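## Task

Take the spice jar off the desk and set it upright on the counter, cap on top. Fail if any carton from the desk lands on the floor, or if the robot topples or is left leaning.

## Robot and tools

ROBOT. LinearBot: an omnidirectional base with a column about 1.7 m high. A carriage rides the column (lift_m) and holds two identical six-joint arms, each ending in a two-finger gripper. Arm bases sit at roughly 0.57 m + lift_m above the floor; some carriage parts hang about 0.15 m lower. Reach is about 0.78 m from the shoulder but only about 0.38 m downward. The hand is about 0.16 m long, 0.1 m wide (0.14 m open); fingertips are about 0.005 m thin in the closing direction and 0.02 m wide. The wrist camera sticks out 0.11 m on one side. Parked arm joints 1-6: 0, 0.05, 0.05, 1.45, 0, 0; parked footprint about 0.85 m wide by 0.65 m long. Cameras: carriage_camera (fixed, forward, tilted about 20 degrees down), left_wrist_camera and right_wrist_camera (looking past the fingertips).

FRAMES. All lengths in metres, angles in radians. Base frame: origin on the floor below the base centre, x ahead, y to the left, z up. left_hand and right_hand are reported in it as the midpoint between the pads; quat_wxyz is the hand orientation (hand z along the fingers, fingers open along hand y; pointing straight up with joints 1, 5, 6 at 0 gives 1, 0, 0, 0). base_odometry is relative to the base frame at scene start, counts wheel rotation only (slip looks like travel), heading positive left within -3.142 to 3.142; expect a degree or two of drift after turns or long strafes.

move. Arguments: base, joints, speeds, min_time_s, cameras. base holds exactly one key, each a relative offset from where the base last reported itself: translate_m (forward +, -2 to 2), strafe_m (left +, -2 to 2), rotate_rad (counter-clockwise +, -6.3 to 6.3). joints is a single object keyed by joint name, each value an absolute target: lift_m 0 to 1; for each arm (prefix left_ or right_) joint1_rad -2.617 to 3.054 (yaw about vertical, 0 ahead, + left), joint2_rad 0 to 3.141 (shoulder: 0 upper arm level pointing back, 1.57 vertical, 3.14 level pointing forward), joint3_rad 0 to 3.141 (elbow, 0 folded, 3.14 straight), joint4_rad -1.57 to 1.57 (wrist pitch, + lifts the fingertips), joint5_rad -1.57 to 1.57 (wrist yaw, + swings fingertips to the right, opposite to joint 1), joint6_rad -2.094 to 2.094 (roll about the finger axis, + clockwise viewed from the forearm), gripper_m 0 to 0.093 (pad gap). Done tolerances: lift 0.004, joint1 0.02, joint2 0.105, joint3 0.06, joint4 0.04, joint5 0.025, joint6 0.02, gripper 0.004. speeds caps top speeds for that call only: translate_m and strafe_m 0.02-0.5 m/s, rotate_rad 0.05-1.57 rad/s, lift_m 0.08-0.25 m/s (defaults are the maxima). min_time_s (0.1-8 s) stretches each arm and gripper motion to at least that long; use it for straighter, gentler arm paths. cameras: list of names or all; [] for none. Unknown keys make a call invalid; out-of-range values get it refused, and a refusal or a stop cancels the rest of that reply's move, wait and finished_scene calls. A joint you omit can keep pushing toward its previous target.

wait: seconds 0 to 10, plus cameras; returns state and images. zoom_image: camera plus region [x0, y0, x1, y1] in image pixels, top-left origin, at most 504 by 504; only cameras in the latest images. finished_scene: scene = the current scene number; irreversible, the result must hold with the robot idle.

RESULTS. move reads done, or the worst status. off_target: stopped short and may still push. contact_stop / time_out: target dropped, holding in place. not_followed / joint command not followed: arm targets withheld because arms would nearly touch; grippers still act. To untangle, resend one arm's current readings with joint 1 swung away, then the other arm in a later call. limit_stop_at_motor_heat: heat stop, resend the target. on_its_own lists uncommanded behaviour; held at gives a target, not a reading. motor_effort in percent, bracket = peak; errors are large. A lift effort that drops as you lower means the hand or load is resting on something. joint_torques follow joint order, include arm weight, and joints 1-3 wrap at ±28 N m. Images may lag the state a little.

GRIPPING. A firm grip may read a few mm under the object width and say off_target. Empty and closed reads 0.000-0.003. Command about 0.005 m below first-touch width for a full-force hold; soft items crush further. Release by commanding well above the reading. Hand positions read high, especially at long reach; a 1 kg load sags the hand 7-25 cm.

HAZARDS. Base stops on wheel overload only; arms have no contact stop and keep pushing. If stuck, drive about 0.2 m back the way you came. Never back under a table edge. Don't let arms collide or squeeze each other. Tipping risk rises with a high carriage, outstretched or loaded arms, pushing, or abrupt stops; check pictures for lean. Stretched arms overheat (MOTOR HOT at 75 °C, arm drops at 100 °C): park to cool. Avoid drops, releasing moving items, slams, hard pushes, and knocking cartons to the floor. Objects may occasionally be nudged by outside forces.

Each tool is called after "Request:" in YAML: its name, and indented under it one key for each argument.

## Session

Request:
move:
  joints: {"lift_m": 0.8}
  cameras: ["carriage_camera"]

Scene clock: 2.53 s.
Joint torques (N m): left_arm=[0.59 4.3 5.9 -0.22 -0.13 -0.05] | right_arm=[-0.08 4.38 7.05 -0.13 -0.01 -0.12]
move: done
base_odometry: x=+0.000 y=+0.000 heading=+0.000
base_status: not commanded
joint_positions: lift_m=+0.800 left_joint1_rad=-0.017 left_joint2_rad=+0.038 left_joint3_rad=+0.047 left_joint4_rad=+1.430 left_joint5_rad=+0.018 left_joint6_rad=-0.006 left_gripper_m=+0.09396 right_joint1_rad=-0.013 right_joint2_rad=+0.048 right_joint3_rad=+0.042 right_joint4_rad=+1.441 right_joint5_rad=+0.022 right_joint6_rad=-0.023 right_gripper_m=+0.09396
joint_status: all done
motor_effort: lift_m=+31(38) drive_wheels=-1(4)
left_hand: x=+0.2657 y=+0.3054 z=+1.7838 quat_wxyz=(+0.998, +0.009, +0.066, -0.012) (m; base frame)
right_hand: x=+0.2676 y=-0.3133 z=+1.7825 quat_wxyz=(+0.997, +0.011, +0.068, -0.019) (m; base frame)
pictures: carriage_camera
Images, in order (width x height): carriage_camera 504x504.

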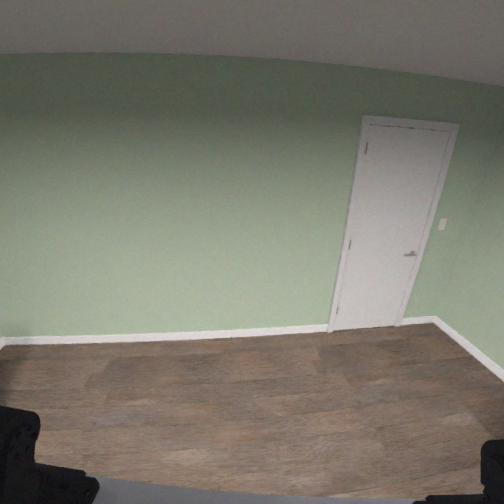

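Request:
move:
  base: {"rotate_rad": -1.5}
  joints: {"lift_m": 1.0}
  cameras: ["carriage_camera"]

Request:
zoom_image:
  camera: "carriage_camera"
  region: [100, 240, 460, 460]

Scene clock: 11.50 s.
Joint torques (N m): left_arm=[0.53 4.26 5.94 -0.22 -0.13 -0.05] | right_arm=[-0.05 4.34 7.02 -0.14 -0.01 -0.12]
move: done
base_odometry: x=+0.000 y=+0.000 heading=-1.499
base_status: done
joint_positions: lift_m=+0.997 left_joint1_rad=-0.017 left_joint2_rad=+0.038 left_joint3_rad=+0.047 left_joint4_rad=+1.430 left_joint5_rad=+0.018 left_joint6_rad=-0.006 left_gripper_m=+0.09397 right_joint1_rad=-0.013 right_joint2_rad=+0.048 right_joint3_rad=+0.042 right_joint4_rad=+1.441 right_joint5_rad=+0.022 right_joint6_rad=-0.023 right_gripper_m=+0.09397
joint_status: all done
joint sent to its limit — lift_m, upper limit.
motor_effort: lift_m=+31(37) drive_wheels=+8(16)
left_hand: x=+0.2657 y=+0.3054 z=+1.9809 quat_wxyz=(+0.998, +0.009, +0.066, -0.012) (m; base frame)
right_hand: x=+0.2676 y=-0.3133 z=+1.9796 quat_wxyz=(+0.997, +0.011, +0.068, -0.019) (m; base frame)
pictures: carriage_camera
Images, in order (width x height): carriage_camera 504x504.

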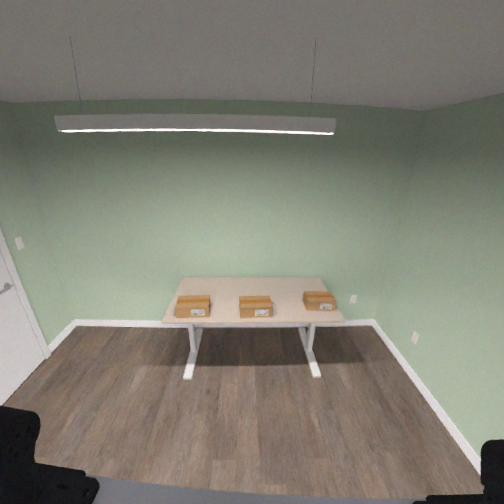

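Scaled by 1.400 from the camera's 504x504 image, which has a finer 720x720 frame.

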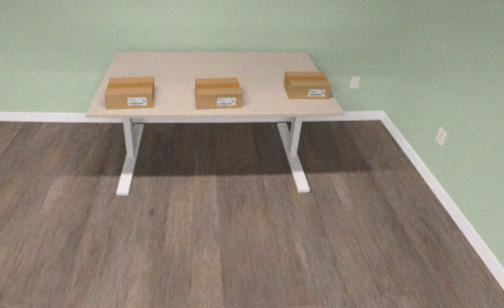

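Request:
move:
  base: {"translate_m": 0.8}
  cameras: ["carriage_camera"]

Request:
zoom_image:
  camera: "carriage_camera"
  region: [100, 300, 420, 460]

Scene clock: 20.07 s.
Joint torques (N m): left_arm=[0.57 4.27 5.94 -0.23 -0.13 -0.05] | right_arm=[-0.01 4.38 7.08 -0.11 0 -0.12]
move: done
base_odometry: x=+0.056 y=-0.798 heading=-1.501
base_status: done
joint_positions: lift_m=+0.997 left_joint1_rad=-0.017 left_joint2_rad=+0.038 left_joint3_rad=+0.047 left_joint4_rad=+1.429 left_joint5_rad=+0.018 left_joint6_rad=-0.006 left_gripper_m=+0.09397 right_joint1_rad=-0.013 right_joint2_rad=+0.048 right_joint3_rad=+0.042 right_joint4_rad=+1.438 right_joint5_rad=+0.022 right_joint6_rad=-0.023 right_gripper_m=+0.09397
joint_status: not commanded
motor_effort: lift_m=+31(31) drive_wheels=-9(23)
left_hand: x=+0.2659 y=+0.3054 z=+1.9808 quat_wxyz=(+0.998, +0.009, +0.066, -0.012) (m; base frame)
right_hand: x=+0.2683 y=-0.3133 z=+1.9795 quat_wxyz=(+0.997, +0.011, +0.069, -0.019) (m; base frame)
pictures: carriage_camera
Images, in order (width x height): carriage_camera 504x504.

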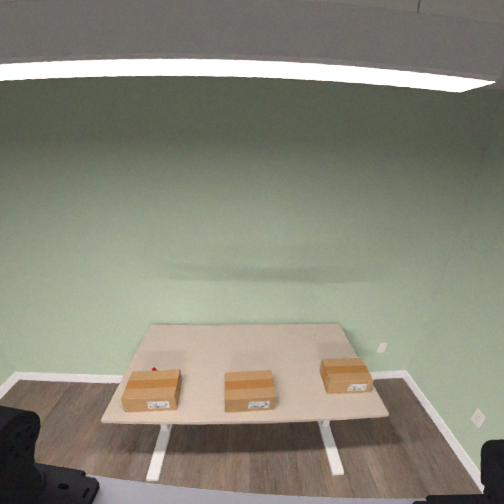

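Scaled by 1.575 from the camera's 504x504 image, which has a finer 720x720 frame.

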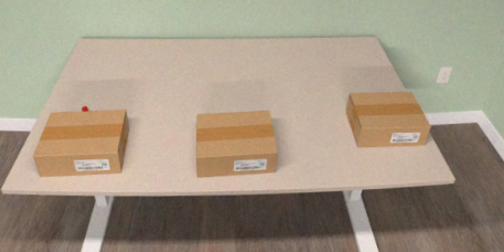

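Request:
move:
  base: {"strafe_m": 0.3}
  joints: {"lift_m": 0.8, "left_joint1_rad": 0, "left_joint2_rad": 2.81, "left_joint3_rad": 1.986, "left_joint4_rad": -0.745, "left_joint5_rad": 0, "left_joint6_rad": 0, "left_gripper_m": 0.093}
  min_time_s: 2.5
  cameras: []

Request:
move:
  base: {"translate_m": 0.4}
  cameras: ["carriage_camera", "left_wrist_camera"]

Scene clock: 37.73 s.
Joint torques (N m): left_arm=[0.8 -15.31 7.91 0.43 -0.2 0.02] | right_arm=[0.01 4.34 7.02 -0.09 0.01 -0.12]
move: done
base_odometry: x=+0.355 y=-0.777 heading=-1.501
base_status: done
joint_positions: lift_m=+0.800 left_joint1_rad=-0.002 left_joint2_rad=+2.794 left_joint3_rad=+1.964 left_joint4_rad=-0.730 left_joint5_rad=+0.006 left_joint6_rad=-0.006 left_gripper_m=+0.09310 right_joint1_rad=-0.013 right_joint2_rad=+0.048 right_joint3_rad=+0.042 right_joint4_rad=+1.438 right_joint5_rad=+0.022 right_joint6_rad=-0.023 right_gripper_m=+0.09397
joint_status: all done
motor_effort: lift_m=+27(29) drive_wheels=-5(12)
left_hand: x=+0.7136 y=+0.3071 z=+1.1721 quat_wxyz=(+0.006, -0.002, +1.000, -0.003) (m; base frame)
right_hand: x=+0.2683 y=-0.3133 z=+1.7828 quat_wxyz=(+0.997, +0.011, +0.069, -0.019) (m; base frame)
pictures: none
No camera images: "cameras" was empty.

Scene clock: 40.67 s.
Joint torques (N m): left_arm=[0.75 -15.24 7.79 0.49 -0.19 0.02] | right_arm=[-0.01 4.36 7.06 -0.09 -0.01 -0.11]
move: done
base_odometry: x=+0.383 y=-1.176 heading=-1.500
base_status: done
joint_positions: lift_m=+0.800 left_joint1_rad=-0.002 left_joint2_rad=+2.794 left_joint3_rad=+1.966 left_joint4_rad=-0.738 left_joint5_rad=+0.006 left_joint6_rad=-0.006 left_gripper_m=+0.09310 right_joint1_rad=-0.013 right_joint2_rad=+0.048 right_joint3_rad=+0.042 right_joint4_rad=+1.437 right_joint5_rad=+0.022 right_joint6_rad=-0.023 right_gripper_m=+0.09397
joint_status: not commanded
motor_effort: lift_m=+27(27) drive_wheels=-8(16)
left_hand: x=+0.7120 y=+0.3072 z=+1.1724 quat_wxyz=(+0.002, -0.002, +1.000, -0.003) (m; base frame)
right_hand: x=+0.2687 y=-0.3133 z=+1.7827 quat_wxyz=(+0.997, +0.011, +0.070, -0.019) (m; base frame)
pictures: carriage_camera, left_wrist_camera
Images, in order (width x height): carriage_camera 504x504, left_wrist_camera 504x504.

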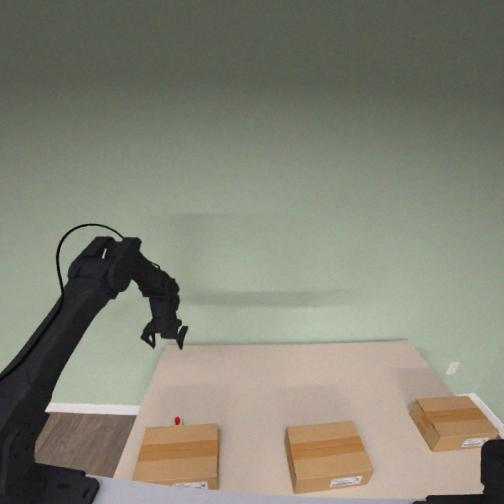

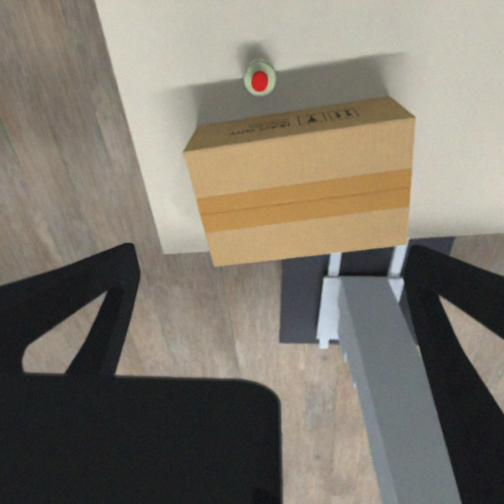

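Request:
move:
  base: {"translate_m": -0.024}
  joints: {"left_joint1_rad": 0.025, "left_joint6_rad": 0.02, "lift_m": 0.57}
  cameras: ["carriage_camera", "left_wrist_camera"]

Request:
zoom_image:
  camera: "left_wrist_camera"
  region: [150, 20, 400, 270]

Scene clock: 51.17 s.
Joint torques (N m): left_arm=[0.43 -16.34 6.91 0.52 -0.18 0.04] | right_arm=[-0.01 4.41 6.97 -0.1 -0.01 -0.13]
move: done
base_odometry: x=+0.382 y=-1.152 heading=-1.500
base_status: done
joint_positions: lift_m=+0.570 left_joint1_rad=+0.026 left_joint2_rad=+2.804 left_joint3_rad=+1.974 left_joint4_rad=-0.741 left_joint5_rad=+0.005 left_joint6_rad=+0.012 left_gripper_m=+0.09310 right_joint1_rad=-0.013 right_joint2_rad=+0.048 right_joint3_rad=+0.042 right_joint4_rad=+1.438 right_joint5_rad=+0.022 right_joint6_rad=-0.023 right_gripper_m=+0.09397
joint_status: all done
motor_effort: lift_m=+28(29) drive_wheels=+2(15)
left_hand: x=+0.7115 y=+0.3204 z=+0.9394 quat_wxyz=(+0.000, -0.007, +1.000, -0.003) (m; base frame)
right_hand: x=+0.2683 y=-0.3133 z=+1.5527 quat_wxyz=(+0.997, +0.011, +0.069, -0.019) (m; base frame)
pictures: carriage_camera, left_wrist_camera
Images, in order (width x height): carriage_camera 504x504, left_wrist_camera 504x504.

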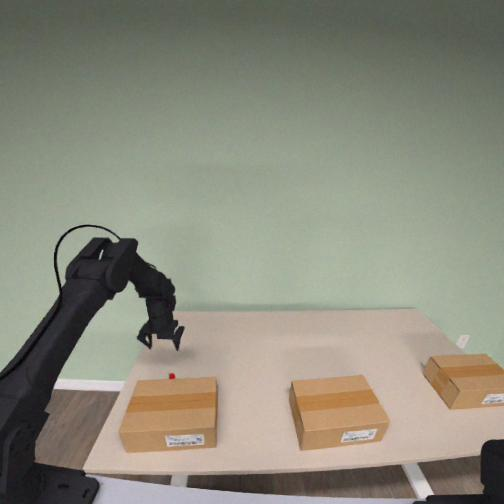

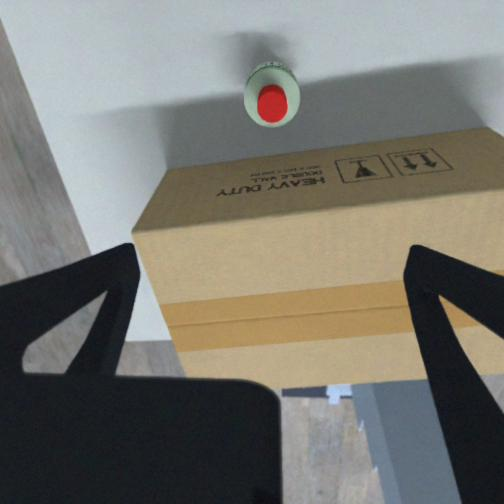

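Scaled by 2.016 from the camera's 504x504 image, which has a finer 720x720 frame.

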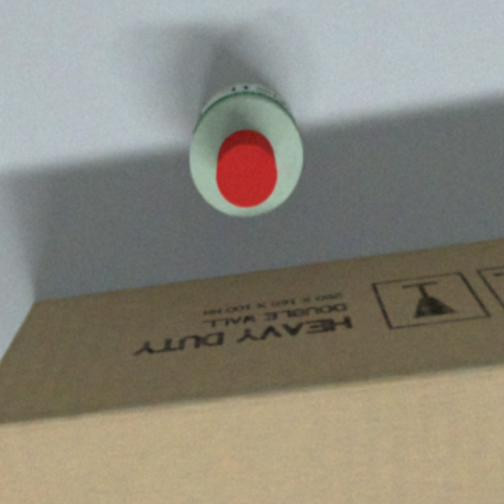

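Request:
move:
  joints: {"lift_m": 0.44}
  cameras: ["left_wrist_camera"]

Scene clock: 84.90 s.
Joint torques (N m): left_arm=[0.47 -16.61 6.75 0.56 -0.17 0.04] | right_arm=[0.02 4.38 6.99 -0.11 -0.01 -0.13]
move: done
base_odometry: x=+0.382 y=-1.152 heading=-1.500
base_status: not commanded
joint_positions: lift_m=+0.440 left_joint1_rad=+0.026 left_joint2_rad=+2.806 left_joint3_rad=+1.975 left_joint4_rad=-0.742 left_joint5_rad=+0.005 left_joint6_rad=+0.012 left_gripper_m=+0.09310 right_joint1_rad=-0.013 right_joint2_rad=+0.048 right_joint3_rad=+0.042 right_joint4_rad=+1.438 right_joint5_rad=+0.022 right_joint6_rad=-0.023 right_gripper_m=+0.09397
joint_status: all done
motor_effort: lift_m=+27(28) drive_wheels=+1(5)
left_hand: x=+0.7109 y=+0.3204 z=+0.8087 quat_wxyz=(-0.001, -0.007, +1.000, -0.003) (m; base frame)
right_hand: x=+0.2683 y=-0.3133 z=+1.4227 quat_wxyz=(+0.997, +0.011, +0.069, -0.019) (m; base frame)
pictures: left_wrist_camera
Images, in order (width x height): left_wrist_camera 504x504.

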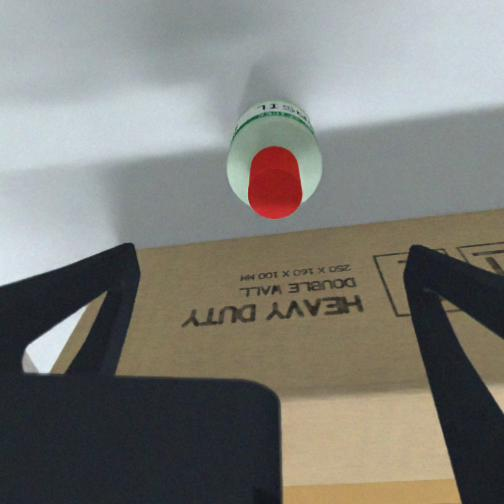

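Request:
move:
  joints: {"lift_m": 0.372}
  speeds: {"lift_m": 0.1}
  cameras: ["left_wrist_camera"]

Scene clock: 102.13 s.
Joint torques (N m): left_arm=[0.5 -16.49 6.72 0.47 -0.18 0.05] | right_arm=[-0.03 4.36 7.05 -0.11 -0.01 -0.12]
move: done
base_odometry: x=+0.382 y=-1.152 heading=-1.500
base_status: not commanded
joint_positions: lift_m=+0.372 left_joint1_rad=+0.026 left_joint2_rad=+2.807 left_joint3_rad=+1.976 left_joint4_rad=-0.741 left_joint5_rad=+0.005 left_joint6_rad=+0.012 left_gripper_m=+0.09310 right_joint1_rad=-0.013 right_joint2_rad=+0.048 right_joint3_rad=+0.042 right_joint4_rad=+1.438 right_joint5_rad=+0.022 right_joint6_rad=-0.023 right_gripper_m=+0.09397
joint_status: all done
motor_effort: lift_m=+28(29) drive_wheels=+1(5)
left_hand: x=+0.7110 y=+0.3204 z=+0.7403 quat_wxyz=(-0.001, -0.007, +1.000, -0.003) (m; base frame)
right_hand: x=+0.2683 y=-0.3133 z=+1.3547 quat_wxyz=(+0.997, +0.011, +0.069, -0.019) (m; base frame)
pictures: left_wrist_camera
Images, in order (width x height): left_wrist_camera 504x504.

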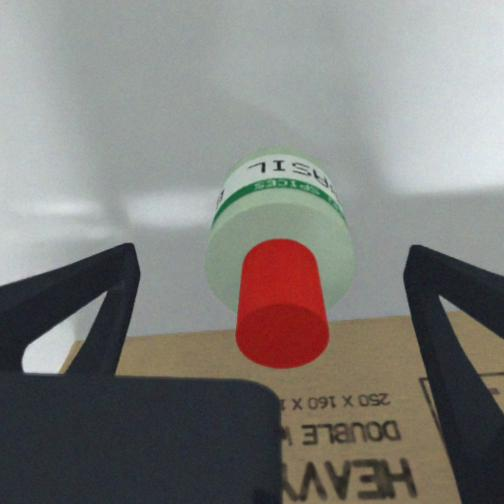

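Request:
move:
  base: {"translate_m": 0.01}
  speeds: {"translate_m": 0.05}
  cameras: ["left_wrist_camera"]

Request:
move:
  joints: {"left_gripper_m": 0.032}
  min_time_s: 1.5
  cameras: ["left_wrist_camera"]

Scene clock: 121.43 s.
Joint torques (N m): left_arm=[0.59 -16.55 6.71 0.52 -0.18 0.04] | right_arm=[0.01 4.37 7.08 -0.1 0 -0.11]
move: done
base_odometry: x=+0.383 y=-1.162 heading=-1.499
base_status: done
joint_positions: lift_m=+0.372 left_joint1_rad=+0.026 left_joint2_rad=+2.807 left_joint3_rad=+1.976 left_joint4_rad=-0.742 left_joint5_rad=+0.005 left_joint6_rad=+0.012 left_gripper_m=+0.09310 right_joint1_rad=-0.013 right_joint2_rad=+0.048 right_joint3_rad=+0.042 right_joint4_rad=+1.438 right_joint5_rad=+0.022 right_joint6_rad=-0.023 right_gripper_m=+0.09397
joint_status: not commanded
motor_effort: lift_m=+28(28) drive_wheels=-7(12)
left_hand: x=+0.7109 y=+0.3204 z=+0.7403 quat_wxyz=(-0.001, -0.007, +1.000, -0.003) (m; base frame)
right_hand: x=+0.2683 y=-0.3133 z=+1.3547 quat_wxyz=(+0.997, +0.011, +0.069, -0.019) (m; base frame)
pictures: left_wrist_camera
Images, in order (width x height): left_wrist_camera 504x504.

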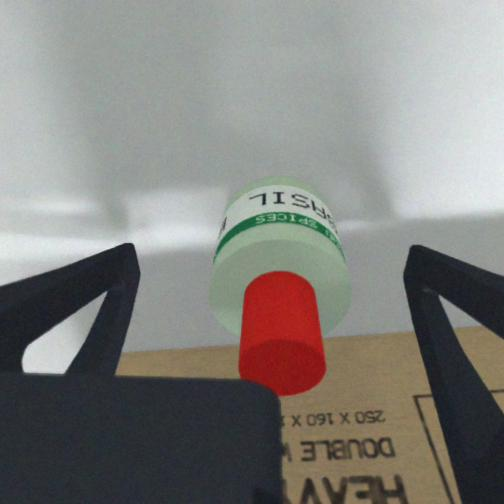

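Scene clock: 123.23 s.
Joint torques (N m): left_arm=[0.57 -16.61 6.68 0.53 -0.18 0.04] | right_arm=[0.02 4.36 7.04 -0.09 -0.01 -0.11]
move: off_target
base_odometry: x=+0.383 y=-1.162 heading=-1.499
base_status: not commanded
joint_positions: lift_m=+0.372 left_joint1_rad=+0.026 left_joint2_rad=+2.807 left_joint3_rad=+1.976 left_joint4_rad=-0.742 left_joint5_rad=+0.005 left_joint6_rad=+0.012 left_gripper_m=+0.03763 right_joint1_rad=-0.013 right_joint2_rad=+0.048 right_joint3_rad=+0.042 right_joint4_rad=+1.438 right_joint5_rad=+0.022 right_joint6_rad=-0.023 right_gripper_m=+0.09397
joint_status: left_gripper_m off_target (ended at +0.03765, target +0.03200)
motor_effort: lift_m=+28(28) drive_wheels=-6(9)
left_hand: x=+0.7109 y=+0.3204 z=+0.7403 quat_wxyz=(-0.001, -0.007, +1.000, -0.003) (m; base frame)
right_hand: x=+0.2683 y=-0.3133 z=+1.3547 quat_wxyz=(+0.997, +0.011, +0.069, -0.019) (m; base frame)
pictures: left_wrist_camera
Images, in order (width x height): left_wrist_camera 504x504.

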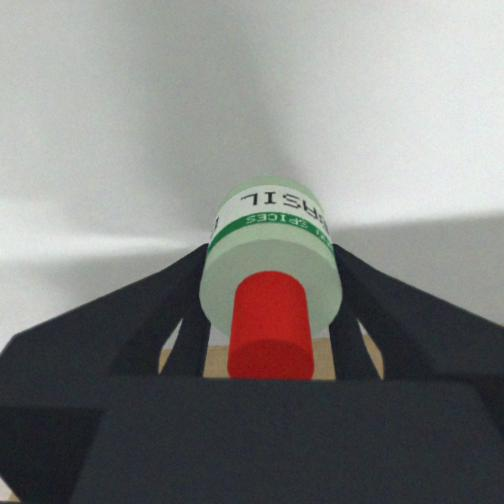

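Request:
move:
  joints: {"lift_m": 0.64, "left_gripper_m": 0.029}
  speeds: {"lift_m": 0.18}
  cameras: ["left_wrist_camera"]

Request:
move:
  base: {"translate_m": -0.5}
  cameras: []

Request:
move:
  base: {"rotate_rad": -3.117}
  cameras: ["carriage_camera", "left_wrist_camera"]

Scene clock: 140.17 s.
Joint torques (N m): left_arm=[0.43 -16.76 6.76 0.51 -0.18 0.04] | right_arm=[-0.01 4.37 7.08 -0.11 -0.01 -0.13]
move: off_target
base_odometry: x=+0.383 y=-1.162 heading=-1.499
base_status: not commanded
joint_positions: lift_m=+0.640 left_joint1_rad=+0.026 left_joint2_rad=+2.809 left_joint3_rad=+1.976 left_joint4_rad=-0.742 left_joint5_rad=+0.005 left_joint6_rad=+0.012 left_gripper_m=+0.03762 right_joint1_rad=-0.013 right_joint2_rad=+0.048 right_joint3_rad=+0.042 right_joint4_rad=+1.438 right_joint5_rad=+0.022 right_joint6_rad=-0.023 right_gripper_m=+0.09397
joint_status: left_gripper_m off_target (ended at +0.03763, target +0.02900); the others done
motor_effort: lift_m=+31(37) drive_wheels=-4(8)
left_hand: x=+0.7102 y=+0.3204 z=+1.0072 quat_wxyz=(-0.002, -0.007, +1.000, -0.003) (m; base frame)
right_hand: x=+0.2683 y=-0.3133 z=+1.6224 quat_wxyz=(+0.997, +0.011, +0.069, -0.019) (m; base frame)
pictures: left_wrist_camera
Images, in order (width x height): left_wrist_camera 504x504.

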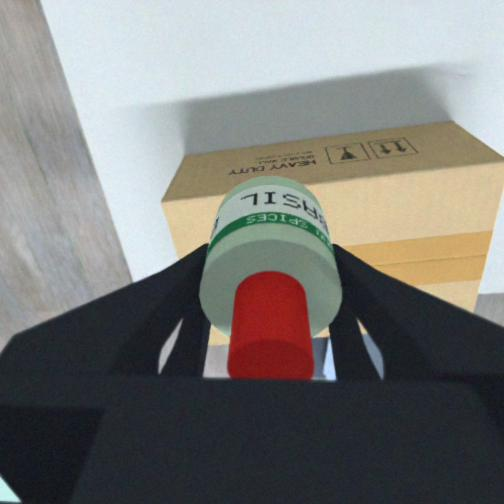

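Scene clock: 143.40 s.
Joint torques (N m): left_arm=[0.54 -16.76 6.72 0.52 -0.17 0.04] | right_arm=[-0.03 4.37 7.06 -0.11 -0.01 -0.11]
move: done
base_odometry: x=+0.347 y=-0.664 heading=-1.499
base_status: done
joint_positions: lift_m=+0.640 left_joint1_rad=+0.026 left_joint2_rad=+2.809 left_joint3_rad=+1.976 left_joint4_rad=-0.743 left_joint5_rad=+0.005 left_joint6_rad=+0.013 left_gripper_m=+0.03762 right_joint1_rad=-0.013 right_joint2_rad=+0.048 right_joint3_rad=+0.042 right_joint4_rad=+1.438 right_joint5_rad=+0.022 right_joint6_rad=-0.023 right_gripper_m=+0.09397
joint_status: not commanded
motor_effort: lift_m=+31(31) drive_wheels=-1(16)
left_hand: x=+0.7101 y=+0.3205 z=+1.0072 quat_wxyz=(-0.002, -0.007, +1.000, -0.003) (m; base frame)
right_hand: x=+0.2683 y=-0.3133 z=+1.6224 quat_wxyz=(+0.997, +0.011, +0.069, -0.019) (m; base frame)
pictures: none
No camera images: "cameras" was empty.

Scene clock: 147.67 s.
Joint torques (N m): left_arm=[0.8 -16.81 6.71 0.42 -0.11 0.04] | right_arm=[0.03 4.37 6.99 -0.11 0 -0.12]
move: done
base_odometry: x=+0.347 y=-0.664 heading=+1.667
base_status: done
joint_positions: lift_m=+0.640 left_joint1_rad=+0.022 left_joint2_rad=+2.809 left_joint3_rad=+1.976 left_joint4_rad=-0.731 left_joint5_rad=+0.000 left_joint6_rad=+0.013 left_gripper_m=+0.03762 right_joint1_rad=-0.013 right_joint2_rad=+0.048 right_joint3_rad=+0.042 right_joint4_rad=+1.438 right_joint5_rad=+0.022 right_joint6_rad=-0.023 right_gripper_m=+0.09398
joint_status: not commanded
motor_effort: lift_m=+31(31) drive_wheels=+5(20)
left_hand: x=+0.7130 y=+0.3198 z=+1.0072 quat_wxyz=(+0.003, -0.005, +1.000, +0.000) (m; base frame)
right_hand: x=+0.2683 y=-0.3133 z=+1.6224 quat_wxyz=(+0.997, +0.011, +0.069, -0.019) (m; base frame)
pictures: carriage_camera, left_wrist_camera
Images, in order (width x height): carriage_camera 504x504, left_wrist_camera 504x504.

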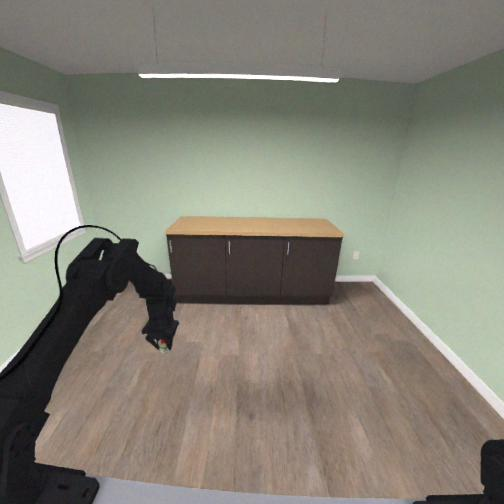

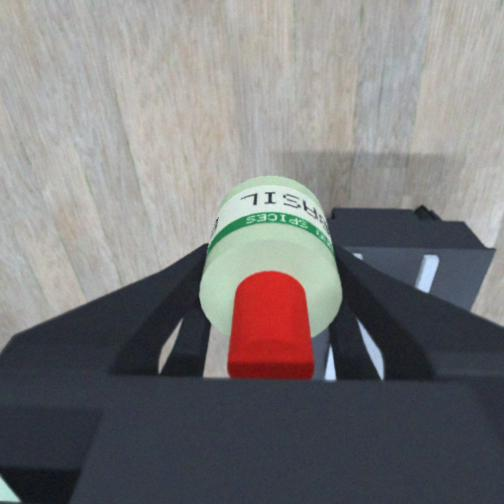

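Request:
move:
  base: {"translate_m": 1.5}
  cameras: ["carriage_camera", "left_wrist_camera"]

Scene clock: 157.87 s.
Joint torques (N m): left_arm=[0.79 -16.85 6.75 0.53 -0.12 0.03] | right_arm=[0.02 4.37 7.01 -0.1 -0.01 -0.13]
move: done
base_odometry: x=+0.205 y=+0.829 heading=+1.666
base_status: done
joint_positions: lift_m=+0.640 left_joint1_rad=+0.022 left_joint2_rad=+2.809 left_joint3_rad=+1.976 left_joint4_rad=-0.739 left_joint5_rad=+0.000 left_joint6_rad=+0.013 left_gripper_m=+0.03762 right_joint1_rad=-0.013 right_joint2_rad=+0.048 right_joint3_rad=+0.042 right_joint4_rad=+1.438 right_joint5_rad=+0.022 right_joint6_rad=-0.023 right_gripper_m=+0.09398
joint_status: not commanded
motor_effort: lift_m=+31(31) drive_wheels=-12(25)
left_hand: x=+0.7110 y=+0.3198 z=+1.0072 quat_wxyz=(-0.001, -0.005, +1.000, +0.000) (m; base frame)
right_hand: x=+0.2683 y=-0.3133 z=+1.6224 quat_wxyz=(+0.997, +0.011, +0.069, -0.019) (m; base frame)
pictures: carriage_camera, left_wrist_camera
Images, in order (width x height): carriage_camera 504x504, left_wrist_camera 504x504.

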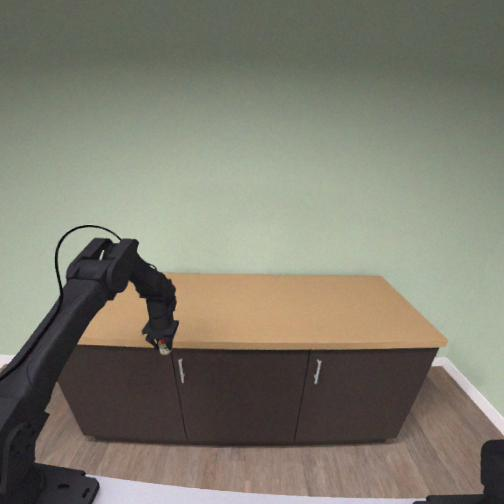

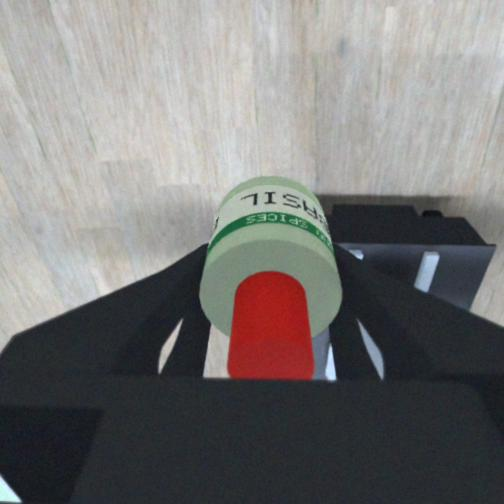

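Request:
move:
  base: {"translate_m": 0.36}
  speeds: {"translate_m": 0.3}
  cameras: []

Request:
move:
  joints: {"lift_m": 0.572}
  speeds: {"lift_m": 0.1}
  cameras: ["carriage_camera", "left_wrist_camera"]

Scene clock: 168.80 s.
Joint torques (N m): left_arm=[0.75 -16.81 6.68 0.53 -0.11 0.03] | right_arm=[0.03 4.38 7.05 -0.09 -0.01 -0.11]
move: done
base_odometry: x=+0.172 y=+1.188 heading=+1.665
base_status: done
joint_positions: lift_m=+0.640 left_joint1_rad=+0.023 left_joint2_rad=+2.809 left_joint3_rad=+1.976 left_joint4_rad=-0.741 left_joint5_rad=+0.000 left_joint6_rad=+0.013 left_gripper_m=+0.03762 right_joint1_rad=-0.013 right_joint2_rad=+0.048 right_joint3_rad=+0.042 right_joint4_rad=+1.437 right_joint5_rad=+0.022 right_joint6_rad=-0.023 right_gripper_m=+0.09398
joint_status: not commanded
motor_effort: lift_m=+31(31) drive_wheels=-11(20)
left_hand: x=+0.7105 y=+0.3199 z=+1.0072 quat_wxyz=(-0.002, -0.005, +1.000, +0.000) (m; base frame)
right_hand: x=+0.2686 y=-0.3133 z=+1.6224 quat_wxyz=(+0.997, +0.011, +0.070, -0.019) (m; base frame)
pictures: none
No camera images: "cameras" was empty.

Scene clock: 169.87 s.
Joint torques (N m): left_arm=[0.7 -16.87 6.68 0.53 -0.11 0.03] | right_arm=[0.02 4.38 7.02 -0.09 -0.02 -0.12]
move: done
base_odometry: x=+0.172 y=+1.188 heading=+1.665
base_status: not commanded
joint_positions: lift_m=+0.572 left_joint1_rad=+0.023 left_joint2_rad=+2.810 left_joint3_rad=+1.977 left_joint4_rad=-0.743 left_joint5_rad=+0.000 left_joint6_rad=+0.013 left_gripper_m=+0.03762 right_joint1_rad=-0.013 right_joint2_rad=+0.048 right_joint3_rad=+0.042 right_joint4_rad=+1.437 right_joint5_rad=+0.022 right_joint6_rad=-0.023 right_gripper_m=+0.09398
joint_status: all done
motor_effort: lift_m=+28(28) drive_wheels=-12(12)
left_hand: x=+0.7101 y=+0.3199 z=+0.9393 quat_wxyz=(-0.003, -0.005, +1.000, +0.000) (m; base frame)
right_hand: x=+0.2686 y=-0.3133 z=+1.5547 quat_wxyz=(+0.997, +0.011, +0.070, -0.019) (m; base frame)
pictures: carriage_camera, left_wrist_camera
Images, in order (width x height): carriage_camera 504x504, left_wrist_camera 504x504.

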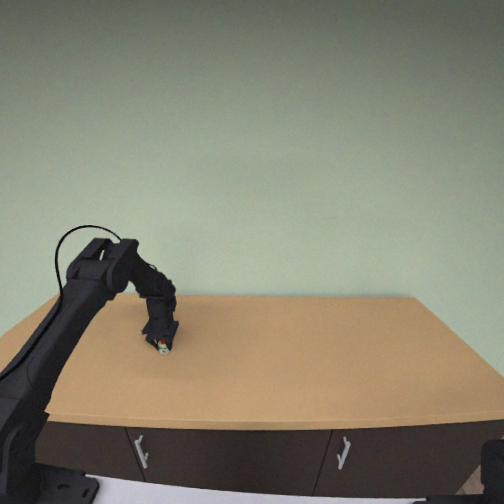

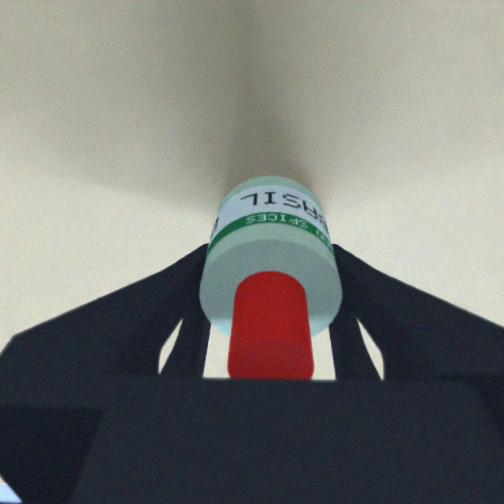

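Request:
move:
  joints: {"lift_m": 0.562}
  speeds: {"lift_m": 0.08}
  cameras: ["left_wrist_camera"]

Scene clock: 172.83 s.
Joint torques (N m): left_arm=[0.75 -16.79 6.5 0.52 -0.14 0.03] | right_arm=[0.03 4.31 7.02 -0.09 0 -0.12]
move: done
base_odometry: x=+0.172 y=+1.188 heading=+1.665
base_status: not commanded
joint_positions: lift_m=+0.562 left_joint1_rad=+0.023 left_joint2_rad=+2.808 left_joint3_rad=+1.979 left_joint4_rad=-0.741 left_joint5_rad=+0.000 left_joint6_rad=+0.013 left_gripper_m=+0.03762 right_joint1_rad=-0.013 right_joint2_rad=+0.048 right_joint3_rad=+0.042 right_joint4_rad=+1.437 right_joint5_rad=+0.022 right_joint6_rad=-0.023 right_gripper_m=+0.09398
joint_status: all done
motor_effort: lift_m=+26(28) drive_wheels=-8(11)
left_hand: x=+0.7119 y=+0.3199 z=+0.9305 quat_wxyz=(+0.000, -0.005, +1.000, +0.000) (m; base frame)
right_hand: x=+0.2686 y=-0.3133 z=+1.5448 quat_wxyz=(+0.997, +0.011, +0.070, -0.019) (m; base frame)
pictures: left_wrist_camera
Images, in order (width x height): left_wrist_camera 504x504.

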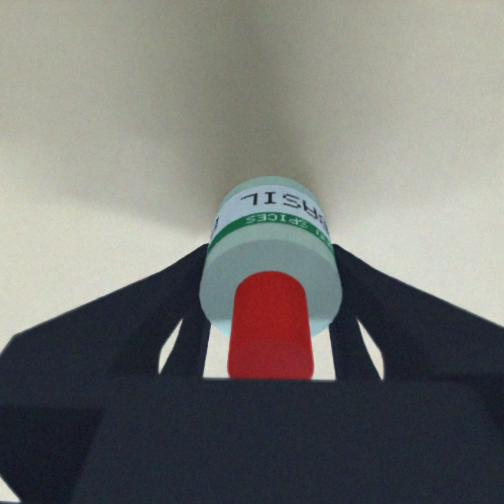

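Request:
move:
  joints: {"left_gripper_m": 0.09}
  min_time_s: 2
  cameras: []

Request:
move:
  joints: {"lift_m": 0.68}
  speeds: {"lift_m": 0.12}
  cameras: ["carriage_camera", "left_wrist_camera"]

Scene clock: 180.87 s.
Joint torques (N m): left_arm=[0.69 -16.75 6.46 0.53 -0.11 0.03] | right_arm=[-0.02 4.37 7.08 -0.09 -0.01 -0.12]
move: done
base_odometry: x=+0.172 y=+1.188 heading=+1.665
base_status: not commanded
joint_positions: lift_m=+0.562 left_joint1_rad=+0.023 left_joint2_rad=+2.808 left_joint3_rad=+1.979 left_joint4_rad=-0.741 left_joint5_rad=+0.000 left_joint6_rad=+0.013 left_gripper_m=+0.08992 right_joint1_rad=-0.013 right_joint2_rad=+0.048 right_joint3_rad=+0.042 right_joint4_rad=+1.437 right_joint5_rad=+0.022 right_joint6_rad=-0.023 right_gripper_m=+0.09398
joint_status: all done
motor_effort: lift_m=+26(27) drive_wheels=-9(12)
left_hand: x=+0.7119 y=+0.3199 z=+0.9305 quat_wxyz=(+0.000, -0.005, +1.000, +0.000) (m; base frame)
right_hand: x=+0.2686 y=-0.3133 z=+1.5448 quat_wxyz=(+0.997, +0.011, +0.070, -0.019) (m; base frame)
pictures: none
No camera images: "cameras" was empty.

Scene clock: 182.27 s.
Joint torques (N m): left_arm=[0.77 -16.8 6.49 0.52 -0.11 0.03] | right_arm=[0.01 4.37 7.05 -0.1 -0.01 -0.12]
move: done
base_odometry: x=+0.172 y=+1.188 heading=+1.665
base_status: not commanded
joint_positions: lift_m=+0.680 left_joint1_rad=+0.023 left_joint2_rad=+2.810 left_joint3_rad=+1.979 left_joint4_rad=-0.742 left_joint5_rad=+0.000 left_joint6_rad=+0.013 left_gripper_m=+0.08992 right_joint1_rad=-0.013 right_joint2_rad=+0.048 right_joint3_rad=+0.042 right_joint4_rad=+1.437 right_joint5_rad=+0.022 right_joint6_rad=-0.023 right_gripper_m=+0.09398
joint_status: all done
motor_effort: lift_m=+31(39) drive_wheels=-9(13)
left_hand: x=+0.7111 y=+0.3199 z=+1.0476 quat_wxyz=(-0.001, -0.005, +1.000, +0.000) (m; base frame)
right_hand: x=+0.2686 y=-0.3133 z=+1.6624 quat_wxyz=(+0.997, +0.011, +0.070, -0.019) (m; base frame)
pictures: carriage_camera, left_wrist_camera
Images, in order (width x height): carriage_camera 504x504, left_wrist_camera 504x504.

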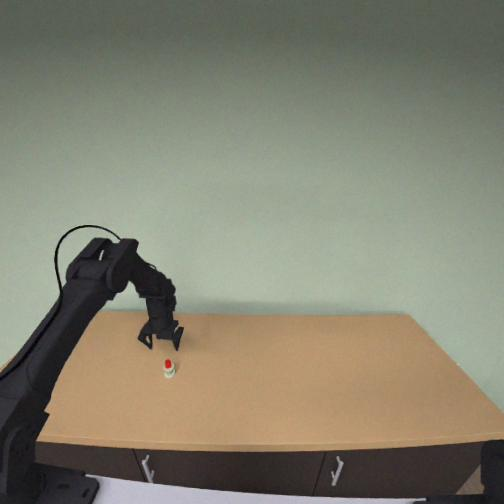

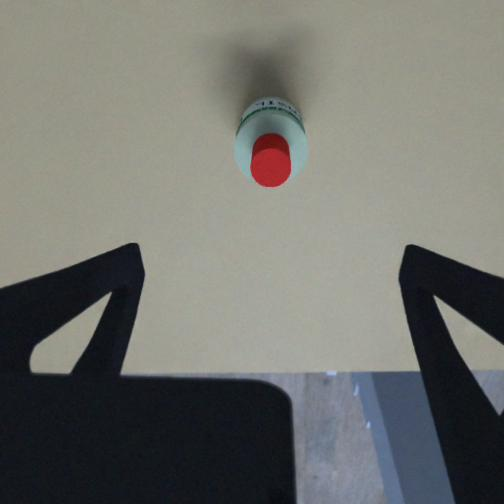

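The jar is standing upright on the counter with its cap up.

Request:
finished_scene:
  scene: 3

The scene is finished: the task was done.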